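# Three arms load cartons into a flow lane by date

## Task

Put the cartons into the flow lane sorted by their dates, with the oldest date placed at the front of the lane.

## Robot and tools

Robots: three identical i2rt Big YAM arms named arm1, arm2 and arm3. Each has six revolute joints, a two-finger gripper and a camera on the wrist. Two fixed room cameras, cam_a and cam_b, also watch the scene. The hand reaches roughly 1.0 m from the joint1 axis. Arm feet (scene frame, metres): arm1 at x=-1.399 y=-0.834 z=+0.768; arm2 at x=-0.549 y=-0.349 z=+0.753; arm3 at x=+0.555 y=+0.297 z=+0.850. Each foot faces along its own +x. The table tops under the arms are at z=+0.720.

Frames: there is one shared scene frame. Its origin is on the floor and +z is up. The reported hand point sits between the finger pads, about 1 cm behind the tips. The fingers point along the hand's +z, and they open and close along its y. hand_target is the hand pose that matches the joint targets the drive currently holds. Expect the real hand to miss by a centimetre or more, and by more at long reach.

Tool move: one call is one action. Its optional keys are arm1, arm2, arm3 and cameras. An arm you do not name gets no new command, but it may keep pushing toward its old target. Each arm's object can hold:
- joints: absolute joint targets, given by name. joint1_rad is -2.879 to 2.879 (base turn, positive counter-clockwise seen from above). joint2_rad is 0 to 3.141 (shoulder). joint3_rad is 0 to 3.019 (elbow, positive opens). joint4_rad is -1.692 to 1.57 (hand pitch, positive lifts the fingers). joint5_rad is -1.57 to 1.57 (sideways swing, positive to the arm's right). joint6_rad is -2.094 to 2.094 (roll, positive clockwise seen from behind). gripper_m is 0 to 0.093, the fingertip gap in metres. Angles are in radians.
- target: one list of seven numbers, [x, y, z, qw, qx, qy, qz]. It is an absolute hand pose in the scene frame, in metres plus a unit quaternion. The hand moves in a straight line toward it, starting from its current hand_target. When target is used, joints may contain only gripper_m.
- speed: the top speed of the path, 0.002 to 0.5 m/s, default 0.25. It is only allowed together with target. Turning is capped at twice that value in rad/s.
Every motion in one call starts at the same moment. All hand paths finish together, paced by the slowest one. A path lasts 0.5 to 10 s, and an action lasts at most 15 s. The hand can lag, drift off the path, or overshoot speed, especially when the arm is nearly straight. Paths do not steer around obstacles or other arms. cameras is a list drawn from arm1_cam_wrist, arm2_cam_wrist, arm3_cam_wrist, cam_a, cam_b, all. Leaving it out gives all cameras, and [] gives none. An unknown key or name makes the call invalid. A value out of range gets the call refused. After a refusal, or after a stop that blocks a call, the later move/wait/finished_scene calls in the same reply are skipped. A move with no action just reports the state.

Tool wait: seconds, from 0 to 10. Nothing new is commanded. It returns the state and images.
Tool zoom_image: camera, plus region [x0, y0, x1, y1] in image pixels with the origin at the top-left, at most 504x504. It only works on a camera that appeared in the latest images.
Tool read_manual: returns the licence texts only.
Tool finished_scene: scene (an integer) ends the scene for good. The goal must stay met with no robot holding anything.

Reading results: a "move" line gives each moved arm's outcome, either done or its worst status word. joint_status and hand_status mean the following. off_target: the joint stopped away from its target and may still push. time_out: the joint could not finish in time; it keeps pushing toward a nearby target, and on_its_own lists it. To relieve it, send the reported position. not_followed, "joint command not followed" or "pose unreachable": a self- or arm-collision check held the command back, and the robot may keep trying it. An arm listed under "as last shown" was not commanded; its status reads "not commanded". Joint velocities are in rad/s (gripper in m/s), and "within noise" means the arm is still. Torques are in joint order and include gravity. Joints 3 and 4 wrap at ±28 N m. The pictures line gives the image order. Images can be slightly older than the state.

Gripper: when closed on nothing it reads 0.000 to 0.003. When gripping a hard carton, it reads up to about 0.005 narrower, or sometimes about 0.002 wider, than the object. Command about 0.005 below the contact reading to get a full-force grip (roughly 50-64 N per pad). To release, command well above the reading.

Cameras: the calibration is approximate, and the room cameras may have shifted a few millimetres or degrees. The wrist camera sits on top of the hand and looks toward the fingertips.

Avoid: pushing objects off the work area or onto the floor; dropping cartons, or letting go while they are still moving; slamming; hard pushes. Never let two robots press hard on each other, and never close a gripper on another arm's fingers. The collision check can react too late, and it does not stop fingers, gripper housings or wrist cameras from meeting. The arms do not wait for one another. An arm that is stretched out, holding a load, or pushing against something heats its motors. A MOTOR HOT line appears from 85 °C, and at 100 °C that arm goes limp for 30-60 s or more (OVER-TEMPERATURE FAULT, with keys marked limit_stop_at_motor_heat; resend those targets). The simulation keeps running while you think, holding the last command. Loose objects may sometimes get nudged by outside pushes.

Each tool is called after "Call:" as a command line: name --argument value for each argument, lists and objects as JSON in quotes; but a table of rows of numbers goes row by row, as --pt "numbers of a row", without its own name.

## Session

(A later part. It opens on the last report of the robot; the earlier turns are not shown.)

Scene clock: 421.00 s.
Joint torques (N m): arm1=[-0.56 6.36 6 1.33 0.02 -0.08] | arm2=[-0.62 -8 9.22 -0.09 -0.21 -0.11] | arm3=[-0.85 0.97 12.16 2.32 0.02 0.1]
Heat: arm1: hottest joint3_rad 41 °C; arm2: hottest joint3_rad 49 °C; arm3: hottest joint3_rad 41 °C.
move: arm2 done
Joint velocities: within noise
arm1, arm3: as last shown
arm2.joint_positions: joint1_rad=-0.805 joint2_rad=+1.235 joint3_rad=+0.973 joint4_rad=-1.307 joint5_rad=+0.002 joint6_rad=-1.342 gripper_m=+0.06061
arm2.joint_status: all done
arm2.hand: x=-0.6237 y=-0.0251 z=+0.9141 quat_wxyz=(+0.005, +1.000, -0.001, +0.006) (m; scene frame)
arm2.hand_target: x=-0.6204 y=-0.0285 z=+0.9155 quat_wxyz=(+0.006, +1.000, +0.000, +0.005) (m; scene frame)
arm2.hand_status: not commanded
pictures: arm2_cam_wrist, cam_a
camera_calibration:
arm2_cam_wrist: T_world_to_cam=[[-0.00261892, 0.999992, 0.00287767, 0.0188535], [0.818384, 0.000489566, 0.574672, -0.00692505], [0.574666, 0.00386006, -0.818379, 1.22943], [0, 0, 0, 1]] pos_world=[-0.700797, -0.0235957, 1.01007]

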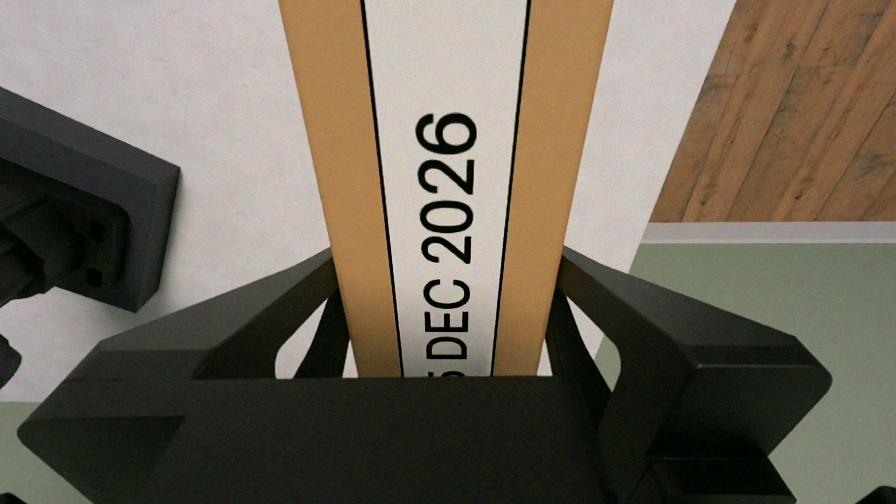

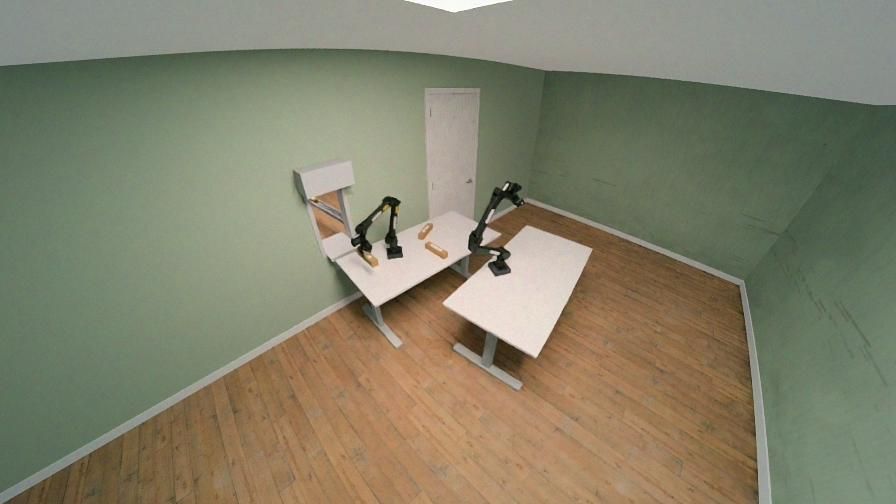

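Call:
move --arm2 '{"target": [-0.6204, -0.0285, 0.782, 0, 1, 0, 0], "speed": 0.2}' --cameras '[]'

Call:
move --arm2 '{"target": [-0.6204, -0.0285, 0.762, 0, 1, 0, 0], "speed": 0.06}' --cameras '["arm2_cam_wrist", "cam_a"]'

Call:
zoom_image --camera "cam_a" --region '[340, 220, 420, 290]'

Scene clock: 426.40 s.
Joint torques (N m): arm1=[-0.56 6.3 6 1.33 0.02 -0.07] | arm2=[-0.67 -7.41 7.83 0.64 -0.22 -0.12] | arm3=[-0.73 0.91 12.11 2.37 0.01 0.11]
Heat: arm1: hottest joint3_rad 41 °C; arm2: hottest joint3_rad 49 °C; arm3: hottest joint3_rad 41 °C.
move: arm2 done
Joint velocities: within noise
arm1, arm3: as last shown
arm2.joint_positions: joint1_rad=-0.805 joint2_rad=+1.397 joint3_rad=+0.735 joint4_rad=-0.900 joint5_rad=-0.004 joint6_rad=-1.343 gripper_m=+0.06061
arm2.joint_status: not commanded
arm2.hand: x=-0.6227 y=-0.0305 z=+0.7833 quat_wxyz=(+0.002, +1.000, -0.001, +0.002) (m; scene frame)
arm2.hand_target: x=-0.6205 y=-0.0284 z=+0.7821 quat_wxyz=(+0.000, +1.000, +0.000, +0.000) (m; scene frame)
arm2.hand_status: done (0.003 m and 0.3 deg from the pose sent, 0.132 m and 0.9 deg at the start)
pictures: none
No camera images: "cameras" was empty.

Scene clock: 427.53 s.
Joint torques (N m): arm1=[-0.56 6.3 6 1.33 0.01 -0.07] | arm2=[-0.67 -7.59 7.17 0.55 -0.2 -0.12] | arm3=[-0.56 0.79 12.11 2.33 0.02 0.13]
Heat: arm1: hottest joint3_rad 41 °C; arm2: hottest joint3_rad 49 °C; arm3: hottest joint3_rad 41 °C.
move: arm2 done
Joint velocities: within noise
arm1, arm3: as last shown
arm2.joint_positions: joint1_rad=-0.805 joint2_rad=+1.439 joint3_rad=+0.715 joint4_rad=-0.834 joint5_rad=-0.005 joint6_rad=-1.343 gripper_m=+0.06061
arm2.joint_status: not commanded
arm2.hand: x=-0.6230 y=-0.0287 z=+0.7647 quat_wxyz=(+0.000, +1.000, -0.001, +0.001) (m; scene frame)
arm2.hand_target: x=-0.6204 y=-0.0286 z=+0.7620 quat_wxyz=(+0.000, +1.000, +0.000, +0.000) (m; scene frame)
arm2.hand_status: done (0.004 m and 0.1 deg from the pose sent, 0.021 m and 0.3 deg at the start)
pictures: arm2_cam_wrist, cam_a
camera_calibration:
arm2_cam_wrist: T_world_to_cam=[[-0.00332508, 0.999912, 0.0128392, 0.0149], [0.823737, -0.00454065, 0.566954, 0.0875599], [0.566962, 0.0124613, -0.82365, 1.1063], [0, 0, 0, 1]] pos_world=[-0.699305, -0.028287, 0.861367]

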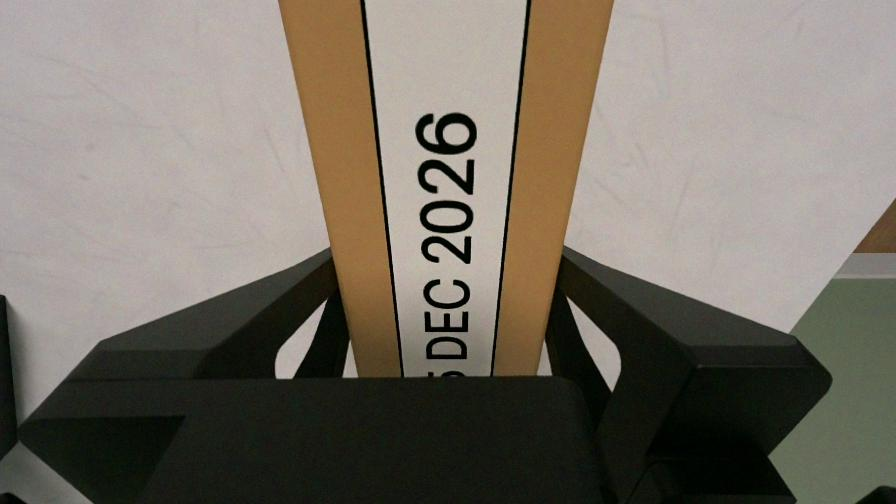

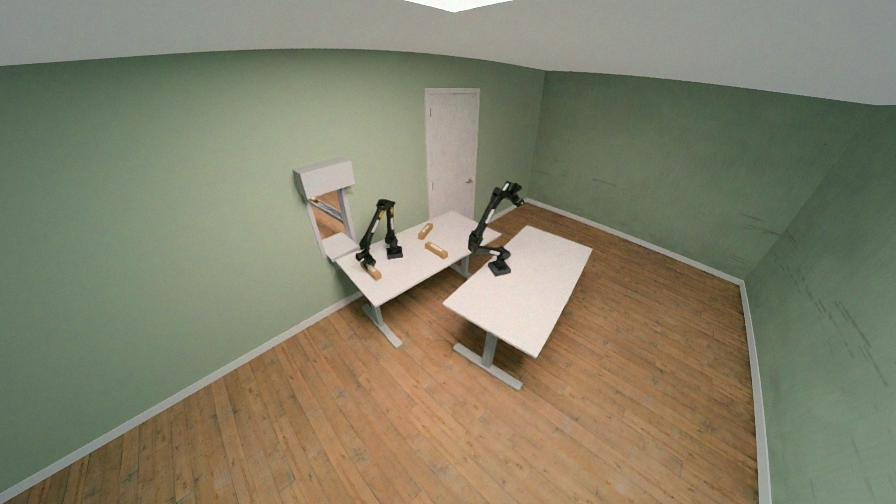

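Scaled by 6.300 from the camera's 896x504 image, which has a finer 1280x720 frame.

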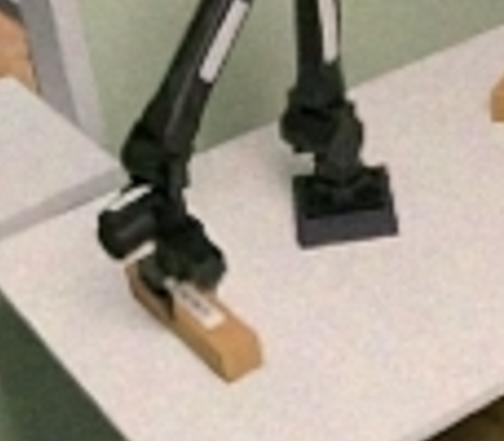

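Call:
move --arm2 '{"target": [-0.6204, -0.0285, 0.747, 0, 1, 0, 0], "speed": 0.05}' --cameras '["arm2_cam_wrist"]'

Scene clock: 430.23 s.
Joint torques (N m): arm1=[-0.5 6.36 6 1.32 0.02 -0.07] | arm2=[-0.73 -5.07 6.09 2.36 -0.19 -0.11] | arm3=[-0.56 0.91 12.22 2.35 0.03 0.12]
Heat: arm1: hottest joint3_rad 41 °C; arm2: hottest joint3_rad 49 °C; arm3: hottest joint3_rad 41 °C.
move: arm2 off_target
Joint velocities: within noise
arm1, arm3: as last shown
arm2.joint_positions: joint1_rad=-0.805 joint2_rad=+1.441 joint3_rad=+0.713 joint4_rad=-0.824 joint5_rad=-0.005 joint6_rad=-1.343 gripper_m=+0.06061
arm2.joint_status: not commanded
arm2.hand: x=-0.6233 y=-0.0277 z=+0.7634 quat_wxyz=(-0.003, +1.000, -0.001, +0.000) (m; scene frame)
arm2.hand_target: x=-0.6203 y=-0.0294 z=+0.7479 quat_wxyz=(+0.000, +1.000, +0.000, +0.000) (m; scene frame)
arm2.hand_status: off_target (0.017 m and 0.3 deg from the pose sent, 0.018 m and 0.1 deg at the start)
pictures: arm2_cam_wrist
camera_calibration:
arm2_cam_wrist: T_world_to_cam=[[-0.00339115, 0.999833, 0.0179469, 0.00996897], [0.824596, -0.00735698, 0.565675, 0.0899473], [0.565712, 0.0167172, -0.824433, 1.10528], [0, 0, 0, 1]] pos_world=[-0.699406, -0.0277827, 0.860169]

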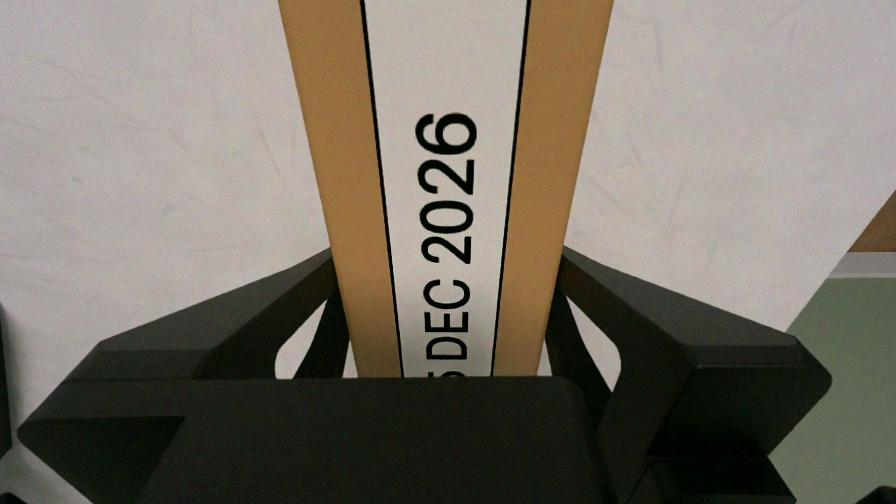

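Call:
move --arm2 '{"joints": {"gripper_m": 0.09}}' --cameras '["arm2_cam_wrist"]'

Call:
move --arm2 '{"target": [-0.6204, -0.0285, 0.93, 0, 1, 0, 0], "speed": 0.3}' --cameras '["arm2_cam_wrist"]'

Call:
move --arm2 '{"joints": {"joint1_rad": 1.36, "joint2_rad": 0.46, "joint3_rad": 0.693, "joint4_rad": -0.686, "joint5_rad": 0.0, "joint6_rad": 0.0}}' --cameras '["arm2_cam_wrist"]'

Scene clock: 437.77 s.
Joint torques (N m): arm1=[-0.56 6.36 6.01 1.32 0.01 -0.07] | arm2=[-0.62 -7.3 6.39 0.72 -0.19 -0.11] | arm3=[-0.44 0.62 12.18 2.39 0.01 0.13]
Heat: arm1: hottest joint2_rad 40 °C; arm2: hottest joint3_rad 48 °C; arm3: hottest joint3_rad 41 °C.
move: arm2 done
Joint velocities: within noise
arm1.joint_positions: joint1_rad=+0.211 joint2_rad=+0.443 joint3_rad=+1.544 joint4_rad=-1.493 joint5_rad=+0.002 joint6_rad=+0.209 gripper_m=+0.08998
arm1.joint_status: not commanded
arm1.hand: x=-1.4298 y=-0.9421 z=+1.3679 quat_wxyz=(-0.379, -0.712, -0.432, +0.404) (m; scene frame)
arm1.hand_target: x=-1.4319 y=-0.9436 z=+1.3663 quat_wxyz=(-0.371, -0.717, -0.431, +0.404) (m; scene frame)
arm1.hand_status: not commanded
arm2.joint_positions: joint1_rad=-0.805 joint2_rad=+1.464 joint3_rad=+0.706 joint4_rad=-0.788 joint5_rad=-0.005 joint6_rad=-1.343 gripper_m=+0.08989
arm2.joint_status: all done
arm2.hand: x=-0.6239 y=-0.0249 z=+0.7546 quat_wxyz=(-0.006, +1.000, -0.001, -0.001) (m; scene frame)
arm2.hand_target: x=-0.6204 y=-0.0293 z=+0.7481 quat_wxyz=(+0.000, +1.000, +0.000, +0.000) (m; scene frame)
arm2.hand_status: not commanded
arm3: as last shown
pictures: arm2_cam_wrist
camera_calibration:
arm2_cam_wrist: T_world_to_cam=[[-0.00339043, 0.99968, 0.0250539, 0.00196044], [0.825559, -0.0113401, 0.564202, 0.0970657], [0.564306, 0.0225963, -0.825257, 1.09831], [0, 0, 0, 1]] pos_world=[-0.699908, -0.0256768, 0.851572]

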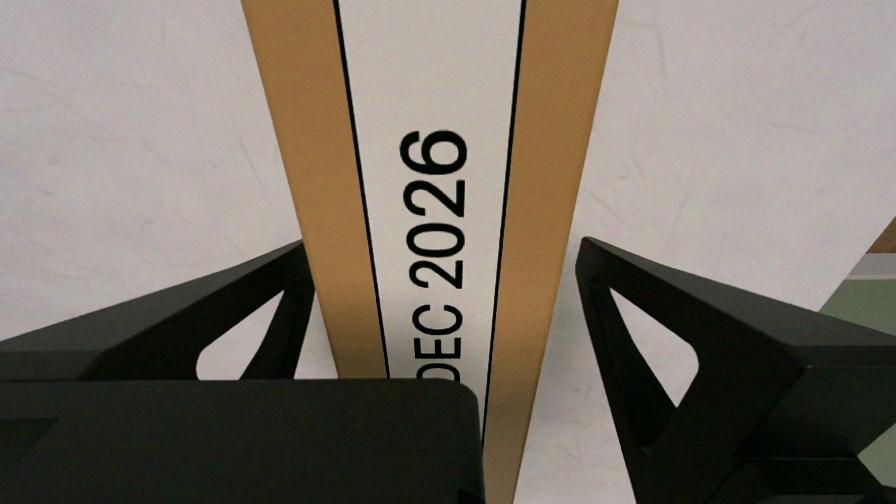

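Scene clock: 439.30 s.
Joint torques (N m): arm1=[-0.62 6.36 5.98 1.33 0.02 -0.07] | arm2=[-0.73 -5.36 13.71 -0.25 -0.18 -0.12] | arm3=[-0.85 0.97 12.21 2.36 0.02 0.11]
Heat: arm1: hottest joint2_rad 40 °C; arm2: hottest joint3_rad 48 °C; arm3: hottest joint3_rad 41 °C.
move: arm2 off_target
Joint velocities: within noise
arm1: as last shown
arm2.joint_positions: joint1_rad=-0.808 joint2_rad=+1.192 joint3_rad=+0.936 joint4_rad=-1.334 joint5_rad=-0.005 joint6_rad=-1.345 gripper_m=+0.08996
arm2.joint_status: not commanded
arm2.hand: x=-0.6193 y=-0.0452 z=+0.9140 quat_wxyz=(+0.016, +1.000, -0.001, +0.004) (m; scene frame)
arm2.hand_target: x=-0.6202 y=-0.0292 z=+0.9300 quat_wxyz=(+0.000, +1.000, +0.000, +0.000) (m; scene frame)
arm2.hand_status: off_target (0.023 m and 1.9 deg from the pose sent, 0.176 m and 0.7 deg at the start)
arm3.joint_positions: joint1_rad=-0.396 joint2_rad=+0.276 joint3_rad=+0.538 joint4_rad=-0.419 joint5_rad=+0.001 joint6_rad=-0.006 gripper_m=+0.09399
arm3.joint_status: not commanded
arm3.hand: x=+0.2933 y=+0.1752 z=+1.2094 quat_wxyz=(-0.140, -0.742, -0.168, +0.634) (m; scene frame)
arm3.hand_target: x=+0.2927 y=+0.1784 z=+1.2118 quat_wxyz=(-0.140, -0.738, -0.161, +0.640) (m; scene frame)
arm3.hand_status: not commanded
pictures: arm2_cam_wrist
camera_calibration:
arm2_cam_wrist: T_world_to_cam=[[-0.00274991, 0.999825, -0.0184979, 0.0584757], [0.819863, 0.0128453, 0.572416, -0.00684773], [0.572553, -0.0135916, -0.819755, 1.22604], [0, 0, 0, 1]] pos_world=[-0.696199, -0.0417136, 1.01005]

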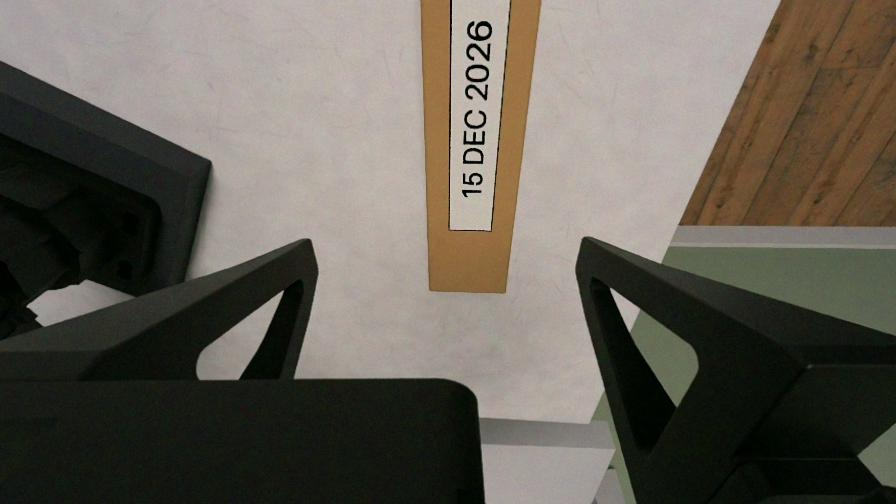

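Scene clock: 441.50 s.
Joint torques (N m): arm1=[-0.56 6.24 6.01 1.33 0.02 -0.08] | arm2=[0.62 1.67 10.18 2.65 0 0.09] | arm3=[-0.73 0.79 12.22 2.39 0 0.11]
Heat: arm1: hottest joint2_rad 40 °C; arm2: hottest joint3_rad 48 °C; arm3: hottest joint3_rad 41 °C.
move: arm2 done
Joint velocities: within noise
arm1, arm3: as last shown
arm2.joint_positions: joint1_rad=+1.351 joint2_rad=+0.463 joint3_rad=+0.709 joint4_rad=-0.701 joint5_rad=-0.001 joint6_rad=-0.011 gripper_m=+0.08998
arm2.joint_status: all done
arm2.hand: x=-0.7620 y=-0.5659 z=+1.0988 quat_wxyz=(+0.213, +0.779, +0.335, -0.486) (m; scene frame)
arm2.hand_target: x=-0.7604 y=-0.5683 z=+1.0937 quat_wxyz=(+0.218, +0.779, +0.334, -0.485) (m; scene frame)
arm2.hand_status: not commanded
pictures: arm2_cam_wrist
camera_calibration:
arm2_cam_wrist: T_world_to_cam=[[-0.722431, 0.691429, 0.00445894, -0.166041], [0.599569, 0.629638, -0.494036, 1.36399], [-0.344399, -0.354234, -0.86943, 0.615334], [0, 0, 0, 1]] pos_world=[-0.725837, -0.526041, 1.20959]

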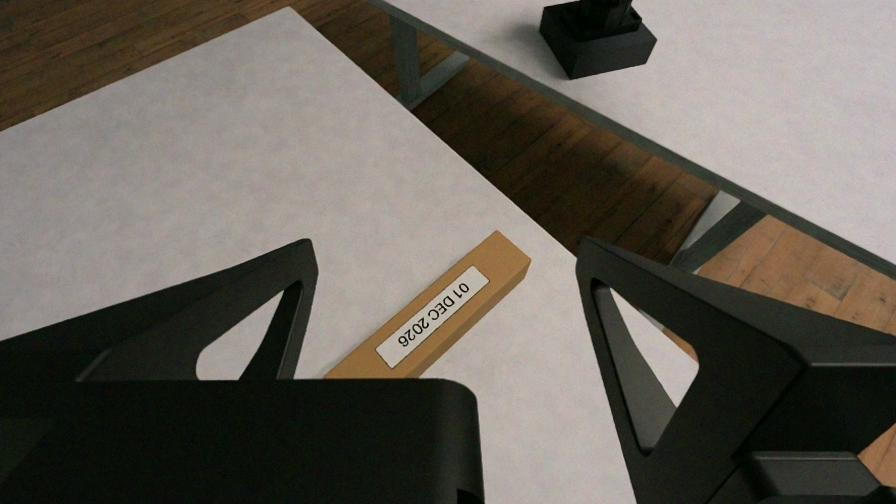

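Call:
move --arm2 '{"target": [-0.823, -0.644, 0.89, 0, 1, 0, 0], "speed": 0.4}' --cameras '["arm2_cam_wrist"]'

Scene clock: 457.53 s.
Joint torques (N m): arm1=[-0.5 6.3 6 1.32 0.02 -0.07] | arm2=[-0.73 -8.76 13.5 -0.16 -0.03 0.1] | arm3=[-0.73 0.91 12.14 2.37 0.02 0.1]
Heat: arm1: hottest joint3_rad 40 °C; arm2: hottest joint3_rad 50 °C; arm3: hottest joint3_rad 41 °C.
move: arm2 off_target
Joint velocities: within noise
arm1, arm3: as last shown
arm2.joint_positions: joint1_rad=+1.384 joint2_rad=+1.441 joint3_rad=+1.044 joint4_rad=-1.209 joint5_rad=+0.017 joint6_rad=+0.822 gripper_m=+0.08999
arm2.joint_status: not commanded
arm2.hand: x=-0.8071 y=-0.6321 z=+0.8754 quat_wxyz=(-0.013, +1.000, +0.011, +0.010) (m; scene frame)
arm2.hand_target: x=-0.8224 y=-0.6433 z=+0.8902 quat_wxyz=(+0.000, +1.000, +0.000, +0.000) (m; scene frame)
arm2.hand_status: off_target (0.025 m and 2.3 deg from the pose sent, 0.231 m and 77.7 deg at the start)
pictures: arm2_cam_wrist
camera_calibration:
arm2_cam_wrist: T_world_to_cam=[[-0.0276311, 0.998877, 0.0384746, 0.573441], [0.812905, 0.000054075, 0.582396, 0.154271], [0.58174, 0.0473684, -0.811994, 1.33314], [0, 0, 0, 1]] pos_world=[-0.885102, -0.635954, 0.97059]

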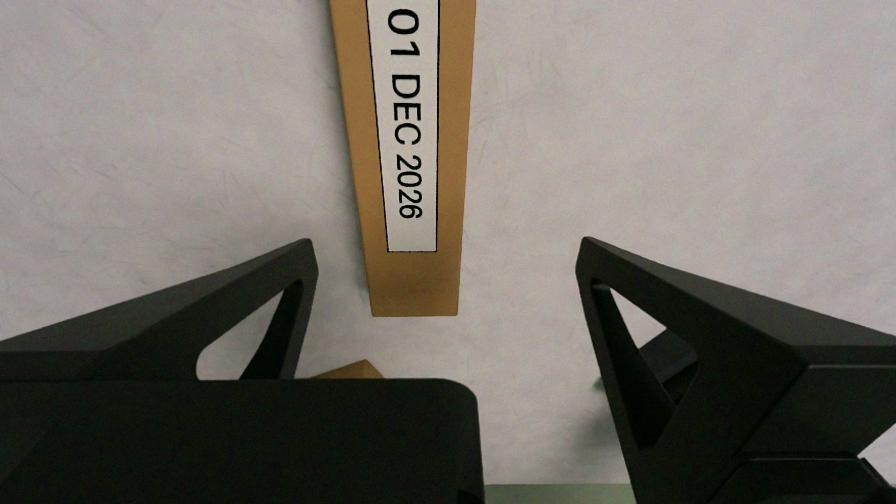

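Call:
move --arm2 '{"target": [-0.8174, -0.650, 0.815, 0, 1, -0.0113, 0], "speed": 0.25}' --cameras '["arm2_cam_wrist"]'

Scene clock: 465.50 s.
Joint torques (N m): arm1=[-0.56 6.3 6 1.29 0.02 -0.07] | arm2=[0.44 -9.76 8.1 0.73 -0.02 0.13] | arm3=[-0.85 0.97 12.18 2.39 0.01 0.12]
Heat: arm1: hottest joint2_rad 39 °C; arm2: hottest joint3_rad 50 °C; arm3: hottest joint3_rad 41 °C.
move: arm2 done
Joint velocities: within noise
arm1, arm3: as last shown
arm2.joint_positions: joint1_rad=+1.384 joint2_rad=+1.537 joint3_rad=+0.993 joint4_rad=-1.021 joint5_rad=+0.016 joint6_rad=+0.863 gripper_m=+0.08999
arm2.joint_status: not commanded
arm2.hand: x=-0.8209 y=-0.6490 z=+0.8218 quat_wxyz=(+0.003, +1.000, -0.009, -0.003) (m; scene frame)
arm2.hand_target: x=-0.8173 y=-0.6499 z=+0.8151 quat_wxyz=(+0.000, +1.000, -0.011, +0.000) (m; scene frame)
arm2.hand_status: done (0.008 m and 0.6 deg from the pose sent, 0.064 m and 3.2 deg at the start)
pictures: arm2_cam_wrist
camera_calibration:
arm2_cam_wrist: T_world_to_cam=[[0.0141339, 0.999873, 0.0073523, 0.652528], [0.828552, -0.0158277, 0.559689, 0.217955], [0.559734, -0.00181883, -0.82867, 1.2622], [0, 0, 0, 1]] pos_world=[-0.896304, -0.6467, 0.91916]

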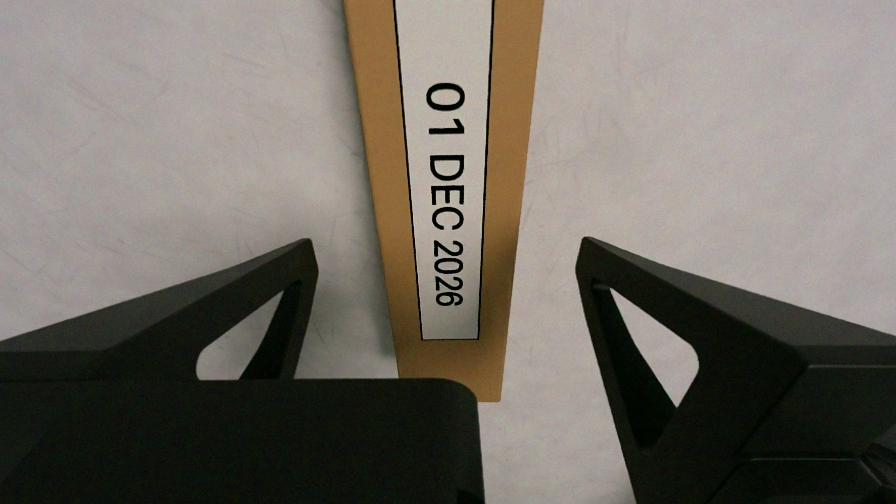

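Call:
move --arm2 '{"target": [-0.8174, -0.650, 0.745, 0, 1, -0.0113, 0], "speed": 0.2}' --cameras '["arm2_cam_wrist"]'

Call:
move --arm2 '{"joints": {"gripper_m": 0.05}}' --cameras '[]'

Call:
move --arm2 '{"target": [-0.8174, -0.650, 0.96, 0, 1, -0.0113, 0], "speed": 0.3}' --cameras '["arm2_cam_wrist", "cam_a"]'

Scene clock: 470.53 s.
Joint torques (N m): arm1=[-0.5 6.42 5.98 1.31 0.01 -0.08] | arm2=[0.32 -10.29 7.06 0.66 -0.01 0.06] | arm3=[-0.73 0.97 12.14 2.39 0.02 0.11]
Heat: arm1: hottest joint2_rad 39 °C; arm2: hottest joint3_rad 49 °C; arm3: hottest joint3_rad 41 °C.
move: arm2 done
Joint velocities: within noise
arm1, arm3: as last shown
arm2.joint_positions: joint1_rad=+1.384 joint2_rad=+1.658 joint3_rad=+0.916 joint4_rad=-0.822 joint5_rad=+0.016 joint6_rad=+0.863 gripper_m=+0.08999
arm2.joint_status: not commanded
arm2.hand: x=-0.8205 y=-0.6501 z=+0.7517 quat_wxyz=(+0.003, +1.000, -0.010, -0.003) (m; scene frame)
arm2.hand_target: x=-0.8173 y=-0.6499 z=+0.7451 quat_wxyz=(+0.000, +1.000, -0.011, +0.000) (m; scene frame)
arm2.hand_status: done (0.007 m and 0.5 deg from the pose sent, 0.077 m and 0.6 deg at the start)
pictures: arm2_cam_wrist
camera_calibration:
arm2_cam_wrist: T_world_to_cam=[[0.0144942, 0.999868, 0.0073616, 0.65435], [0.828544, -0.0161315, 0.559691, 0.256636], [0.559736, -0.00201288, -0.828668, 1.20375], [0, 0, 0, 1]] pos_world=[-0.895904, -0.6477, 0.84906]

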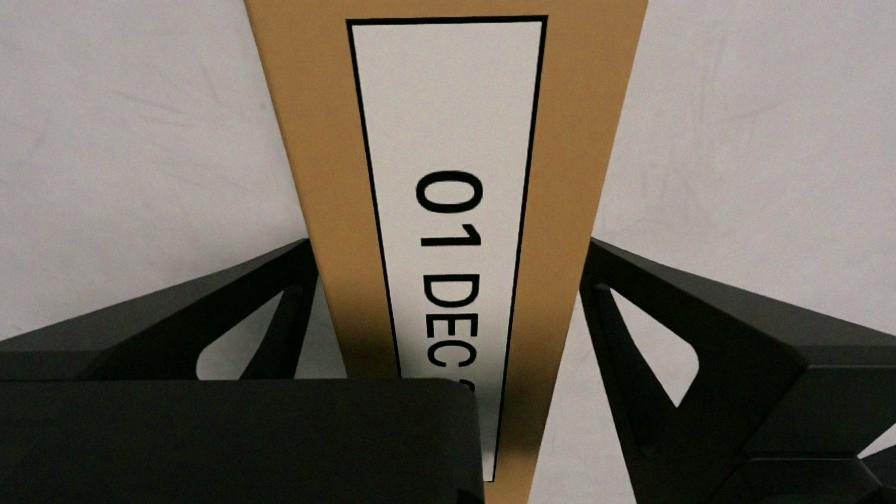

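Scene clock: 471.13 s.
Joint torques (N m): arm1=[-0.56 6.3 6 1.31 0.02 -0.08] | arm2=[0.32 -10.34 7.06 0.7 -0.01 0.07] | arm3=[-0.73 0.91 12.22 2.37 0.03 0.12]
Heat: arm1: hottest joint2_rad 39 °C; arm2: hottest joint3_rad 49 °C; arm3: hottest joint3_rad 41 °C.
move: arm2 off_target
Joint velocities: within noise
arm1, arm3: as last shown
arm2.joint_positions: joint1_rad=+1.384 joint2_rad=+1.658 joint3_rad=+0.916 joint4_rad=-0.821 joint5_rad=+0.016 joint6_rad=+0.863 gripper_m=+0.06083
arm2.joint_status: gripper_m off_target (ended at +0.06086, target +0.05000)
arm2.hand: x=-0.8206 y=-0.6501 z=+0.7517 quat_wxyz=(+0.003, +1.000, -0.010, -0.004) (m; scene frame)
arm2.hand_target: x=-0.8173 y=-0.6498 z=+0.7451 quat_wxyz=(+0.000, +1.000, -0.011, +0.000) (m; scene frame)
arm2.hand_status: not commanded
pictures: none
No camera images: "cameras" was empty.

Scene clock: 472.73 s.
Joint torques (N m): arm1=[-0.5 6.3 5.98 1.31 0.01 -0.07] | arm2=[0.62 -9.11 15.13 -0.28 -0.02 0.08] | arm3=[-0.79 0.79 12.14 2.4 0.01 0.11]
Heat: arm1: hottest joint2_rad 39 °C; arm2: hottest joint3_rad 50 °C; arm3: hottest joint3_rad 41 °C.
move: arm2 off_target
Joint velocities: within noise
arm1, arm3: as last shown
arm2.joint_positions: joint1_rad=+1.387 joint2_rad=+1.399 joint3_rad=+1.169 joint4_rad=-1.396 joint5_rad=+0.016 joint6_rad=+0.868 gripper_m=+0.06083
arm2.joint_status: not commanded
arm2.hand: x=-0.8057 y=-0.6314 z=+0.9367 quat_wxyz=(-0.020, +1.000, -0.010, +0.017) (m; scene frame)
arm2.hand_target: x=-0.8164 y=-0.6488 z=+0.9600 quat_wxyz=(+0.001, +1.000, -0.011, +0.000) (m; scene frame)
arm2.hand_status: off_target (0.032 m and 3.0 deg from the pose sent, 0.208 m and 0.6 deg at the start)
pictures: arm2_cam_wrist, cam_a
camera_calibration:
arm2_cam_wrist: T_world_to_cam=[[0.01387, 0.998461, 0.0536944, 0.589311], [0.805008, -0.0430028, 0.591703, 0.0752624], [0.593102, 0.0350175, -0.804366, 1.37634], [0, 0, 0, 1]] pos_world=[-0.88507, -0.633363, 1.0309]

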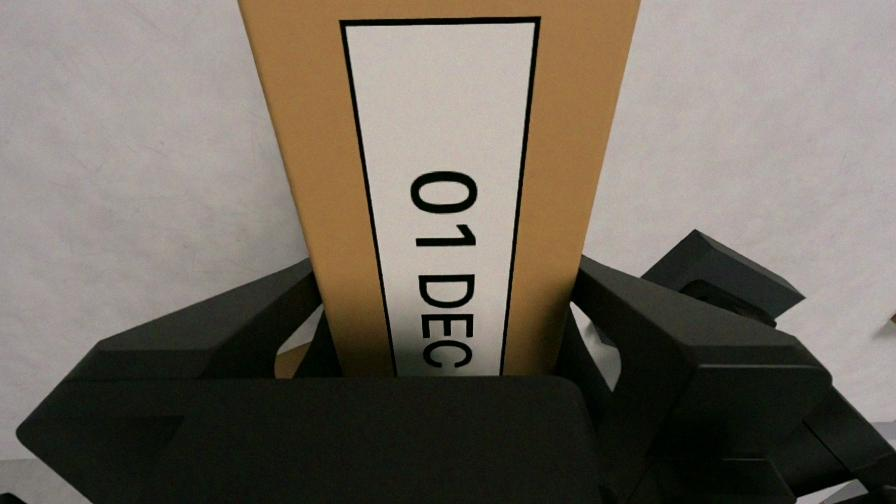

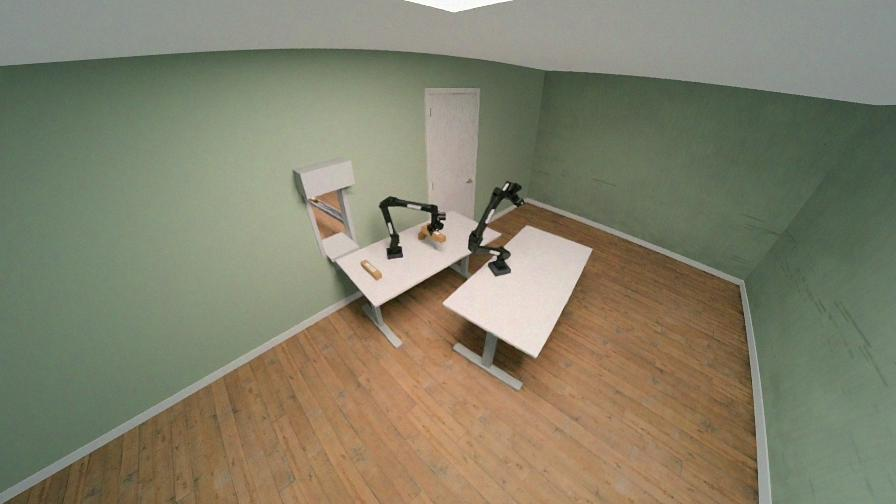

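Call:
move --arm2 '{"joints": {"joint1_rad": -1.688, "joint2_rad": 1.53, "joint3_rad": 1.241, "joint4_rad": -1.282, "joint5_rad": 0.0, "joint6_rad": 0.915}}' --cameras '["arm2_cam_wrist", "arm3_cam_wrist", "cam_a"]'

Scene clock: 487.70 s.
Joint torques (N m): arm1=[-0.56 6.3 6.01 1.32 0.01 -0.08] | arm2=[-0.21 -13.22 11.79 -0.24 -0.01 0.08] | arm3=[-0.85 0.85 12.18 2.36 0.01 0.12]
Heat: arm1: hottest joint2_rad 39 °C; arm2: hottest joint3_rad 54 °C; arm3: hottest joint3_rad 41 °C.
move: arm2 done
Joint velocities: within noise
arm1.joint_positions: joint1_rad=+0.211 joint2_rad=+0.443 joint3_rad=+1.544 joint4_rad=-1.493 joint5_rad=+0.002 joint6_rad=+0.209 gripper_m=+0.08998
arm1.joint_status: not commanded
arm1.hand: x=-1.4298 y=-0.9421 z=+1.3679 quat_wxyz=(-0.379, -0.712, -0.432, +0.404) (m; scene frame)
arm1.hand_target: x=-1.4319 y=-0.9436 z=+1.3663 quat_wxyz=(-0.371, -0.717, -0.431, +0.404) (m; scene frame)
arm1.hand_status: not commanded
arm2.joint_positions: joint1_rad=-1.687 joint2_rad=+1.545 joint3_rad=+1.211 joint4_rad=-1.273 joint5_rad=+0.002 joint6_rad=+0.906 gripper_m=+0.06094
arm2.joint_status: all done
arm2.hand: x=-0.2860 y=-0.0057 z=+0.8912 quat_wxyz=(+0.006, +0.004, -1.000, +0.021) (m; scene frame)
arm2.hand_target: x=-0.2810 y=+0.0012 z=+0.9085 quat_wxyz=(-0.005, +0.000, -1.000, +0.006) (m; scene frame)
arm2.hand_status: not commanded
arm3: as last shown
pictures: arm2_cam_wrist, arm3_cam_wrist, cam_a
camera_calibration:
arm2_cam_wrist: T_world_to_cam=[[0.0138896, -0.998411, 0.0546139, -0.0523606], [-0.818193, 0.0200483, 0.574594, -0.737906], [-0.574776, -0.0526656, -0.816614, 0.68605], [0, 0, 0, 1]] pos_world=[-0.208698, -0.0013524, 0.987094]
arm3_cam_wrist: T_world_to_cam=[[-0.426625, 0.904365, -0.0107704, -0.0194652], [0.649548, 0.298087, -0.699451, 0.605015], [-0.629348, -0.305399, -0.7146, 1.2253], [0, 0, 0, 1]] pos_world=[0.369848, 0.211461, 1.29857]

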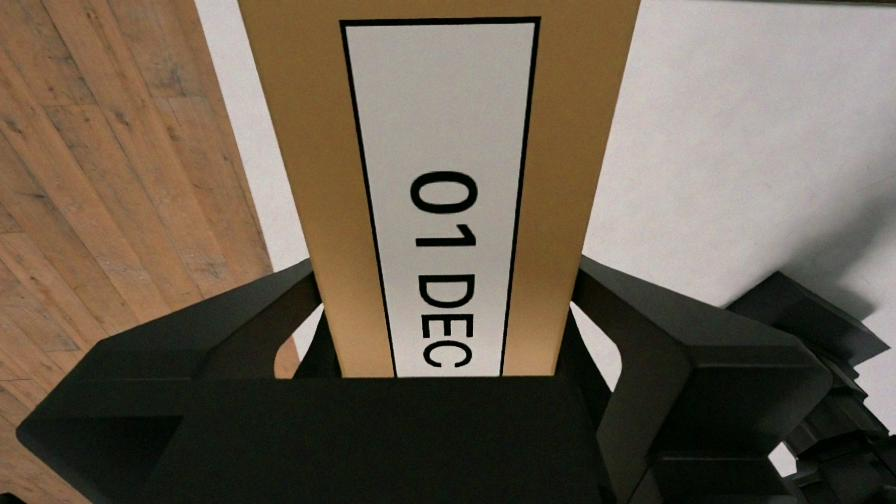

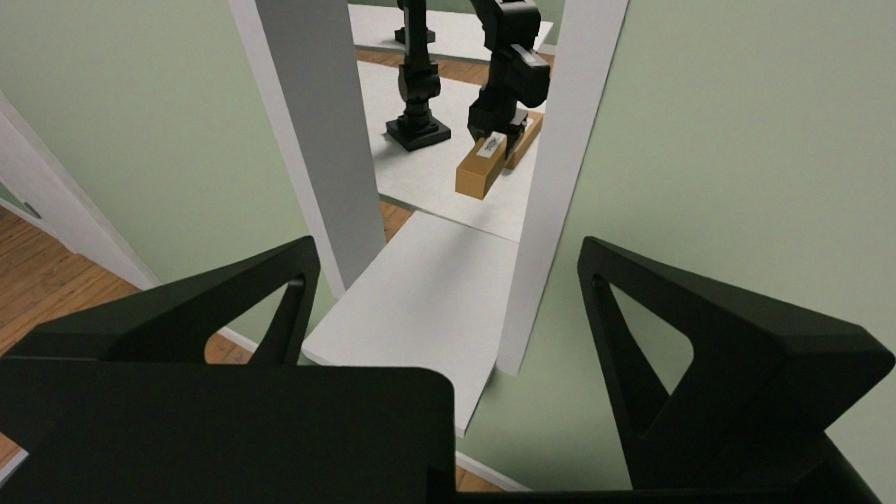

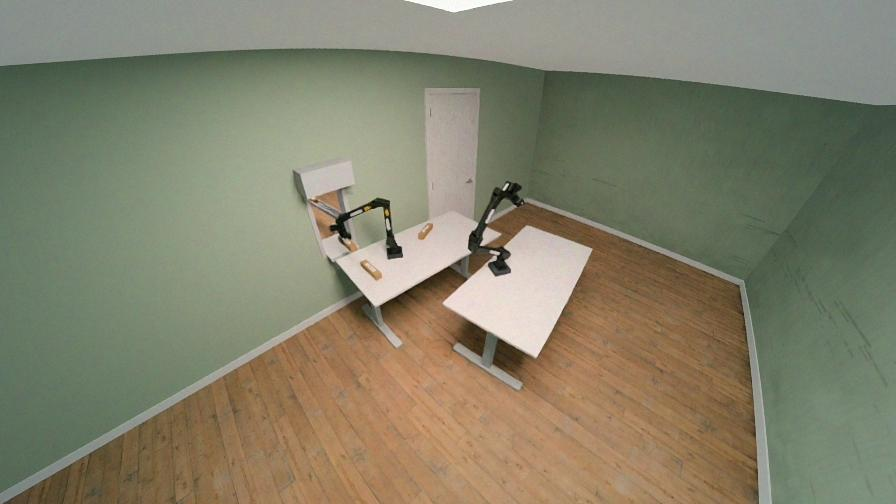

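Call:
move --cameras '["arm2_cam_wrist", "arm3_cam_wrist"]'

Scene clock: 506.87 s.
Joint torques (N m): arm1=[-0.62 6.3 6 1.31 0.02 -0.08] | arm2=[-0.21 -13.27 11.78 -0.24 -0.01 0.08] | arm3=[-0.79 0.97 12.16 2.36 0.01 0.13]
Heat: arm1: hottest joint3_rad 39 °C; arm2: hottest joint3_rad 52 °C; arm3: hottest joint3_rad 41 °C.
Joint velocities: within noise
arm1.joint_positions: joint1_rad=+0.211 joint2_rad=+0.443 joint3_rad=+1.544 joint4_rad=-1.493 joint5_rad=+0.002 joint6_rad=+0.209 gripper_m=+0.08998
arm1.joint_status: not commanded
arm1.hand: x=-1.4298 y=-0.9421 z=+1.3679 quat_wxyz=(-0.379, -0.712, -0.432, +0.404) (m; scene frame)
arm1.hand_target: x=-1.4319 y=-0.9436 z=+1.3663 quat_wxyz=(-0.371, -0.717, -0.431, +0.404) (m; scene frame)
arm1.hand_status: not commanded
arm2.joint_positions: joint1_rad=-1.687 joint2_rad=+1.545 joint3_rad=+1.211 joint4_rad=-1.273 joint5_rad=+0.002 joint6_rad=+0.906 gripper_m=+0.06094
arm2.joint_status: all done
arm2.hand: x=-0.2860 y=-0.0057 z=+0.8912 quat_wxyz=(+0.006, +0.004, -1.000, +0.021) (m; scene frame)
arm2.hand_target: x=-0.2810 y=+0.0012 z=+0.9085 quat_wxyz=(-0.005, +0.000, -1.000, +0.006) (m; scene frame)
arm2.hand_status: not commanded
arm3.joint_positions: joint1_rad=-0.396 joint2_rad=+0.276 joint3_rad=+0.538 joint4_rad=-0.419 joint5_rad=+0.001 joint6_rad=-0.006 gripper_m=+0.09399
arm3.joint_status: not commanded
arm3.hand: x=+0.2933 y=+0.1752 z=+1.2094 quat_wxyz=(-0.140, -0.742, -0.168, +0.634) (m; scene frame)
arm3.hand_target: x=+0.2927 y=+0.1784 z=+1.2118 quat_wxyz=(-0.140, -0.738, -0.161, +0.640) (m; scene frame)
arm3.hand_status: not commanded
pictures: arm2_cam_wrist, arm3_cam_wrist
camera_calibration:
arm2_cam_wrist: T_world_to_cam=[[0.0138896, -0.998411, 0.0546139, -0.0523606], [-0.818193, 0.0200483, 0.574594, -0.737906], [-0.574776, -0.0526656, -0.816614, 0.68605], [0, 0, 0, 1]] pos_world=[-0.208698, -0.0013524, 0.987094]
arm3_cam_wrist: T_world_to_cam=[[-0.426625, 0.904365, -0.0107704, -0.0194652], [0.649548, 0.298087, -0.699451, 0.605015], [-0.629348, -0.305399, -0.7146, 1.2253], [0, 0, 0, 1]] pos_world=[0.369848, 0.211461, 1.29857]

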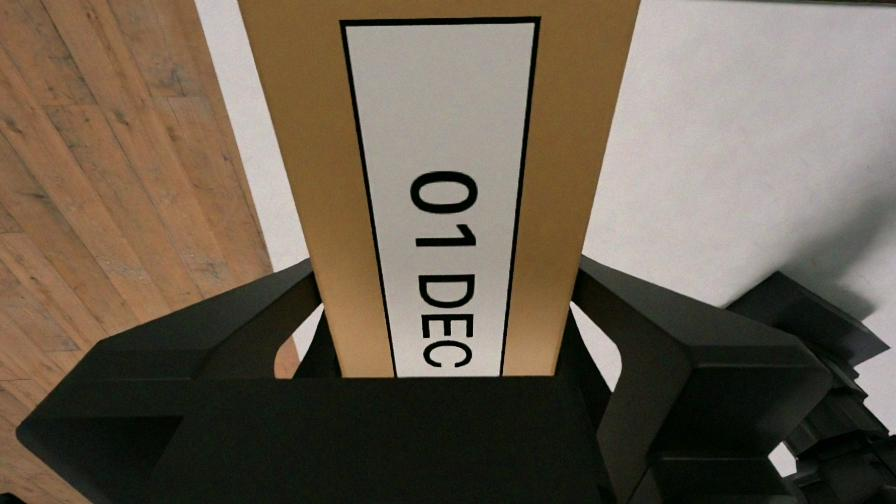

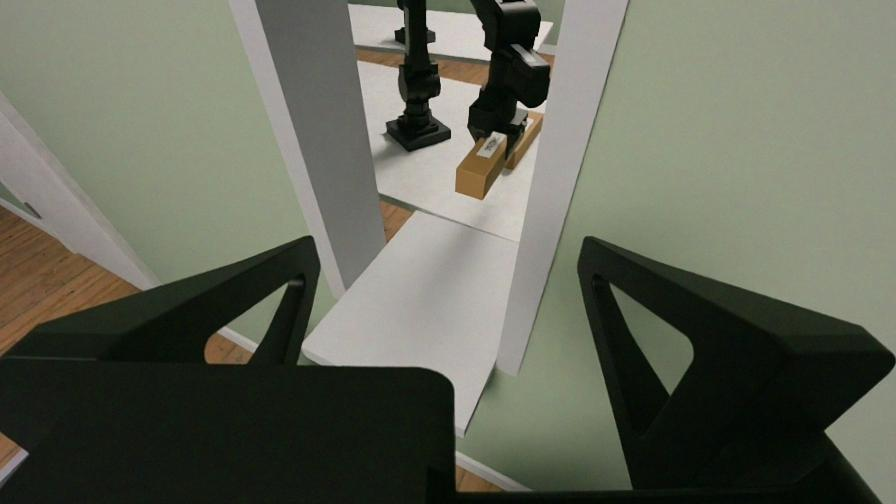

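Call:
move --arm2 '{"target": [0.0, 0.0, 0.87, 0, 0, 1, 0], "speed": 0.25}' --cameras '["arm2_cam_wrist", "arm3_cam_wrist"]'

Scene clock: 510.93 s.
Joint torques (N m): arm1=[-0.62 6.36 6.01 1.32 0.01 -0.07] | arm2=[-0.09 -19.84 15.41 -0.27 -0.07 -0.12] | arm3=[-0.67 0.85 12.18 2.32 0.02 0.12]
Heat: arm1: hottest joint3_rad 39 °C; arm2: hottest joint3_rad 52 °C; arm3: hottest joint3_rad 42 °C.
move: arm2 off_target
Joint velocities: within noise
arm1, arm3: as last shown
arm2.joint_positions: joint1_rad=-2.043 joint2_rad=+2.091 joint3_rad=+1.868 joint4_rad=-1.401 joint5_rad=-0.012 joint6_rad=+0.572 gripper_m=+0.06094
arm2.joint_status: not commanded
arm2.hand: x=-0.0178 y=-0.0134 z=+0.8494 quat_wxyz=(+0.021, -0.007, -1.000, +0.015) (m; scene frame)
arm2.hand_target: x=-0.0015 y=-0.0008 z=+0.8704 quat_wxyz=(-0.001, +0.000, -1.000, +0.000) (m; scene frame)
arm2.hand_status: off_target (0.030 m and 3.1 deg from the pose sent, 0.287 m and 2.5 deg at the start)
pictures: arm2_cam_wrist, arm3_cam_wrist
camera_calibration:
arm2_cam_wrist: T_world_to_cam=[[-0.00790756, -0.999052, 0.0428065, -0.0518888], [-0.799922, 0.0320076, 0.59925, -0.514762], [-0.600052, -0.0295033, -0.799417, 0.79084], [0, 0, 0, 1]] pos_world=[0.0623657, -0.012031, 0.942903]
arm3_cam_wrist: T_world_to_cam=[[-0.426625, 0.904365, -0.0107704, -0.0194652], [0.649548, 0.298087, -0.699451, 0.605015], [-0.629348, -0.305399, -0.7146, 1.2253], [0, 0, 0, 1]] pos_world=[0.369848, 0.211461, 1.29857]

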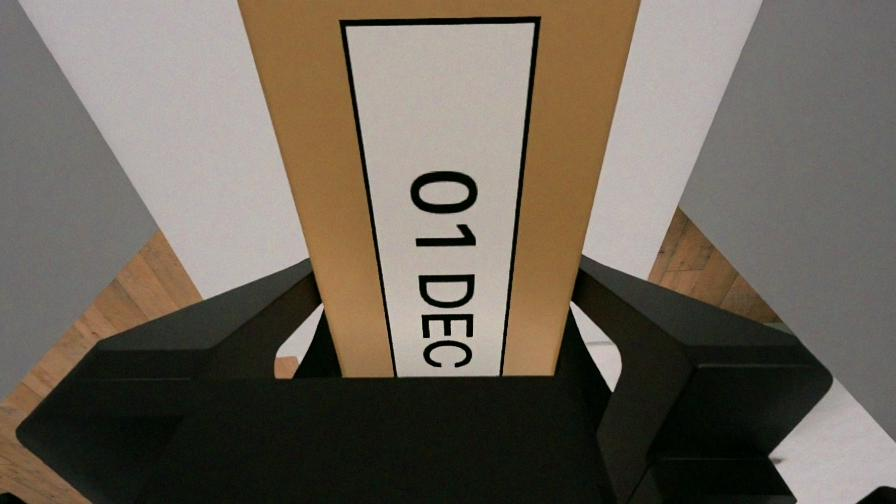

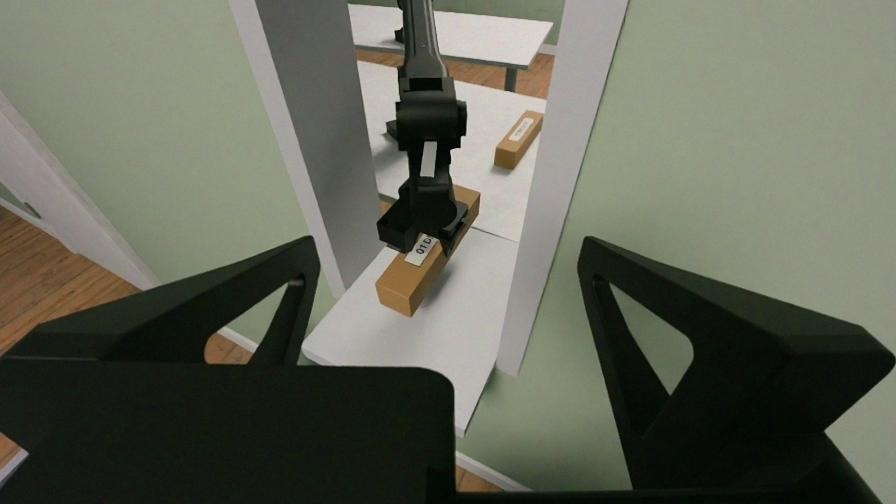

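Call:
move --arm2 '{"target": [0.01, 0.0, 0.79, 0, 0, 1, 0], "speed": 0.12}' --cameras '["arm3_cam_wrist"]'

Call:
move --arm2 '{"target": [0.01, 0.0, 0.772, 0, 0, 1, 0], "speed": 0.08}' --cameras '["arm2_cam_wrist", "arm3_cam_wrist"]'

Scene clock: 519.67 s.
Joint torques (N m): arm1=[-0.56 6.3 6.01 1.32 0.02 -0.08] | arm2=[-0.5 -21.19 9.84 0.64 -0.07 -0.12] | arm3=[-0.67 0.85 12.16 2.37 0.01 0.13]
Heat: arm1: hottest joint3_rad 39 °C; arm2: hottest joint3_rad 52 °C; arm3: hottest joint3_rad 42 °C.
move: arm2 done
Joint velocities: within noise
arm1, arm3: as last shown
arm2.joint_positions: joint1_rad=-2.043 joint2_rad=+2.186 joint3_rad=+1.868 joint4_rad=-1.265 joint5_rad=-0.012 joint6_rad=+0.566 gripper_m=+0.06094
arm2.joint_status: not commanded
arm2.hand: x=+0.0058 y=+0.0003 z=+0.7896 quat_wxyz=(+0.004, -0.003, -1.000, +0.004) (m; scene frame)
arm2.hand_target: x=+0.0100 y=+0.0000 z=+0.7900 quat_wxyz=(+0.000, +0.000, -1.000, +0.000) (m; scene frame)
arm2.hand_status: done (0.004 m and 0.8 deg from the pose sent, 0.067 m and 3.1 deg at the start)
pictures: arm3_cam_wrist
camera_calibration:
arm3_cam_wrist: T_world_to_cam=[[-0.426625, 0.904365, -0.0107704, -0.0194652], [0.649548, 0.298087, -0.699451, 0.605015], [-0.629348, -0.305399, -0.7146, 1.2253], [0, 0, 0, 1]] pos_world=[0.369848, 0.211461, 1.29857]

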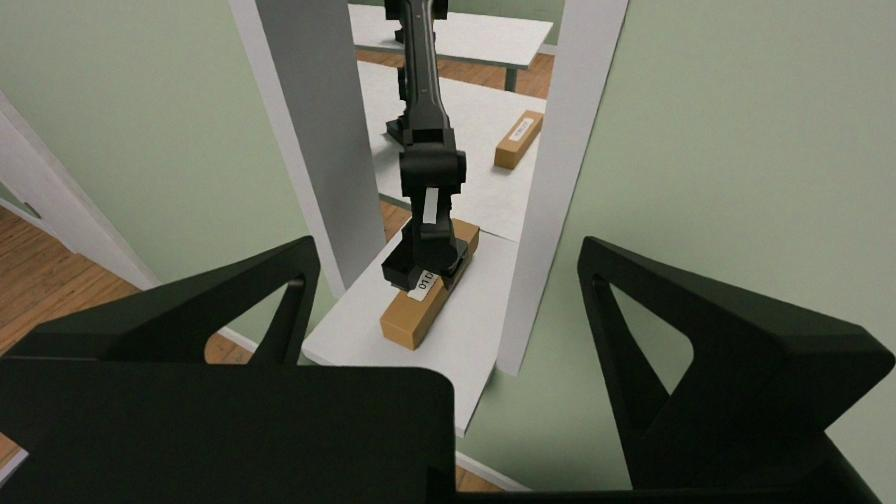

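Scene clock: 520.77 s.
Joint torques (N m): arm1=[-0.5 6.24 6 1.31 0.01 -0.08] | arm2=[-0.26 -21.19 9.16 0.64 -0.07 -0.14] | arm3=[-0.85 0.91 12.27 2.36 0.02 0.11]
Heat: arm1: hottest joint3_rad 39 °C; arm2: hottest joint3_rad 52 °C; arm3: hottest joint3_rad 42 °C.
move: arm2 done
Joint velocities: within noise
arm1, arm3: as last shown
arm2.joint_positions: joint1_rad=-2.043 joint2_rad=+2.197 joint3_rad=+1.856 joint4_rad=-1.228 joint5_rad=-0.013 joint6_rad=+0.566 gripper_m=+0.06094
arm2.joint_status: not commanded
arm2.hand: x=+0.0090 y=+0.0021 z=+0.7780 quat_wxyz=(-0.002, -0.003, -1.000, +0.000) (m; scene frame)
arm2.hand_target: x=+0.0099 y=+0.0000 z=+0.7719 quat_wxyz=(+0.000, +0.000, -1.000, +0.000) (m; scene frame)
arm2.hand_status: done (0.006 m and 0.4 deg from the pose sent, 0.018 m and 0.7 deg at the start)
pictures: arm2_cam_wrist, arm3_cam_wrist
camera_calibration:
arm2_cam_wrist: T_world_to_cam=[[-0.00193267, -0.999914, 0.0129807, -0.00990719], [-0.826903, 0.00889761, 0.562274, -0.422049], [-0.562341, -0.00964709, -0.826849, 0.771275], [0, 0, 0, 1]] pos_world=[0.0847072, 0.00128945, 0.875164]
arm3_cam_wrist: T_world_to_cam=[[-0.426625, 0.904365, -0.0107704, -0.0194652], [0.649548, 0.298087, -0.699451, 0.605015], [-0.629348, -0.305399, -0.7146, 1.2253], [0, 0, 0, 1]] pos_world=[0.369848, 0.211461, 1.29857]

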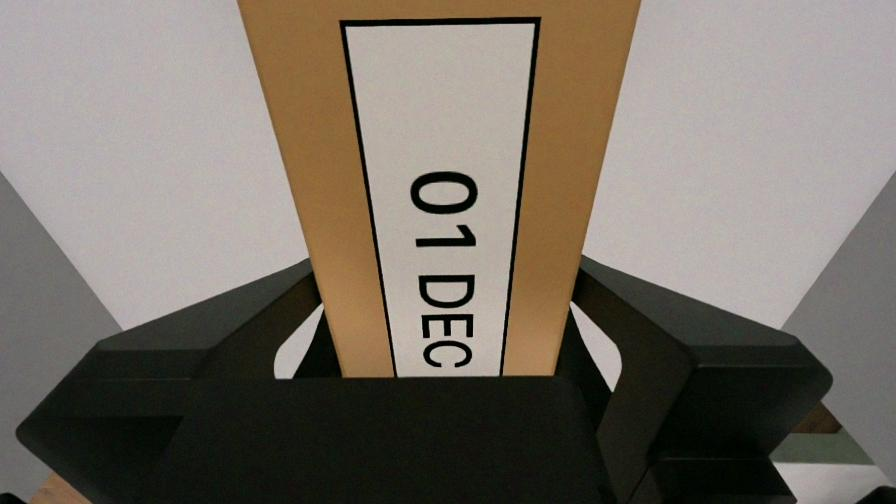

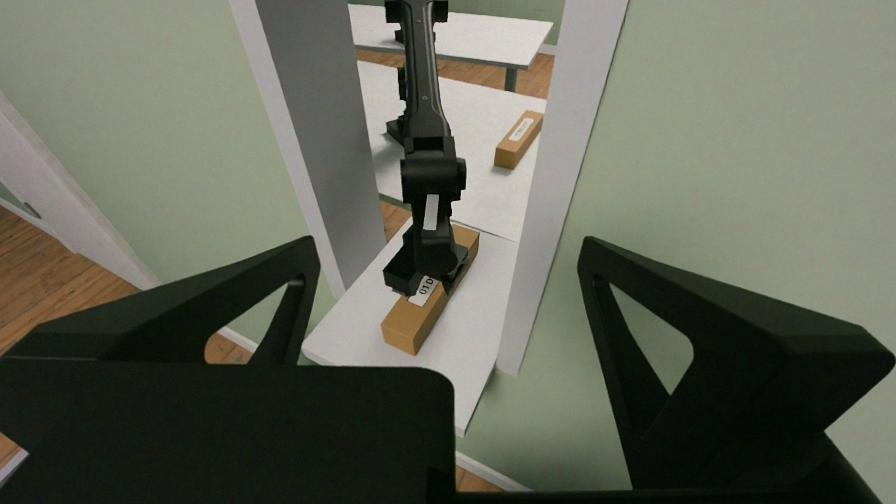

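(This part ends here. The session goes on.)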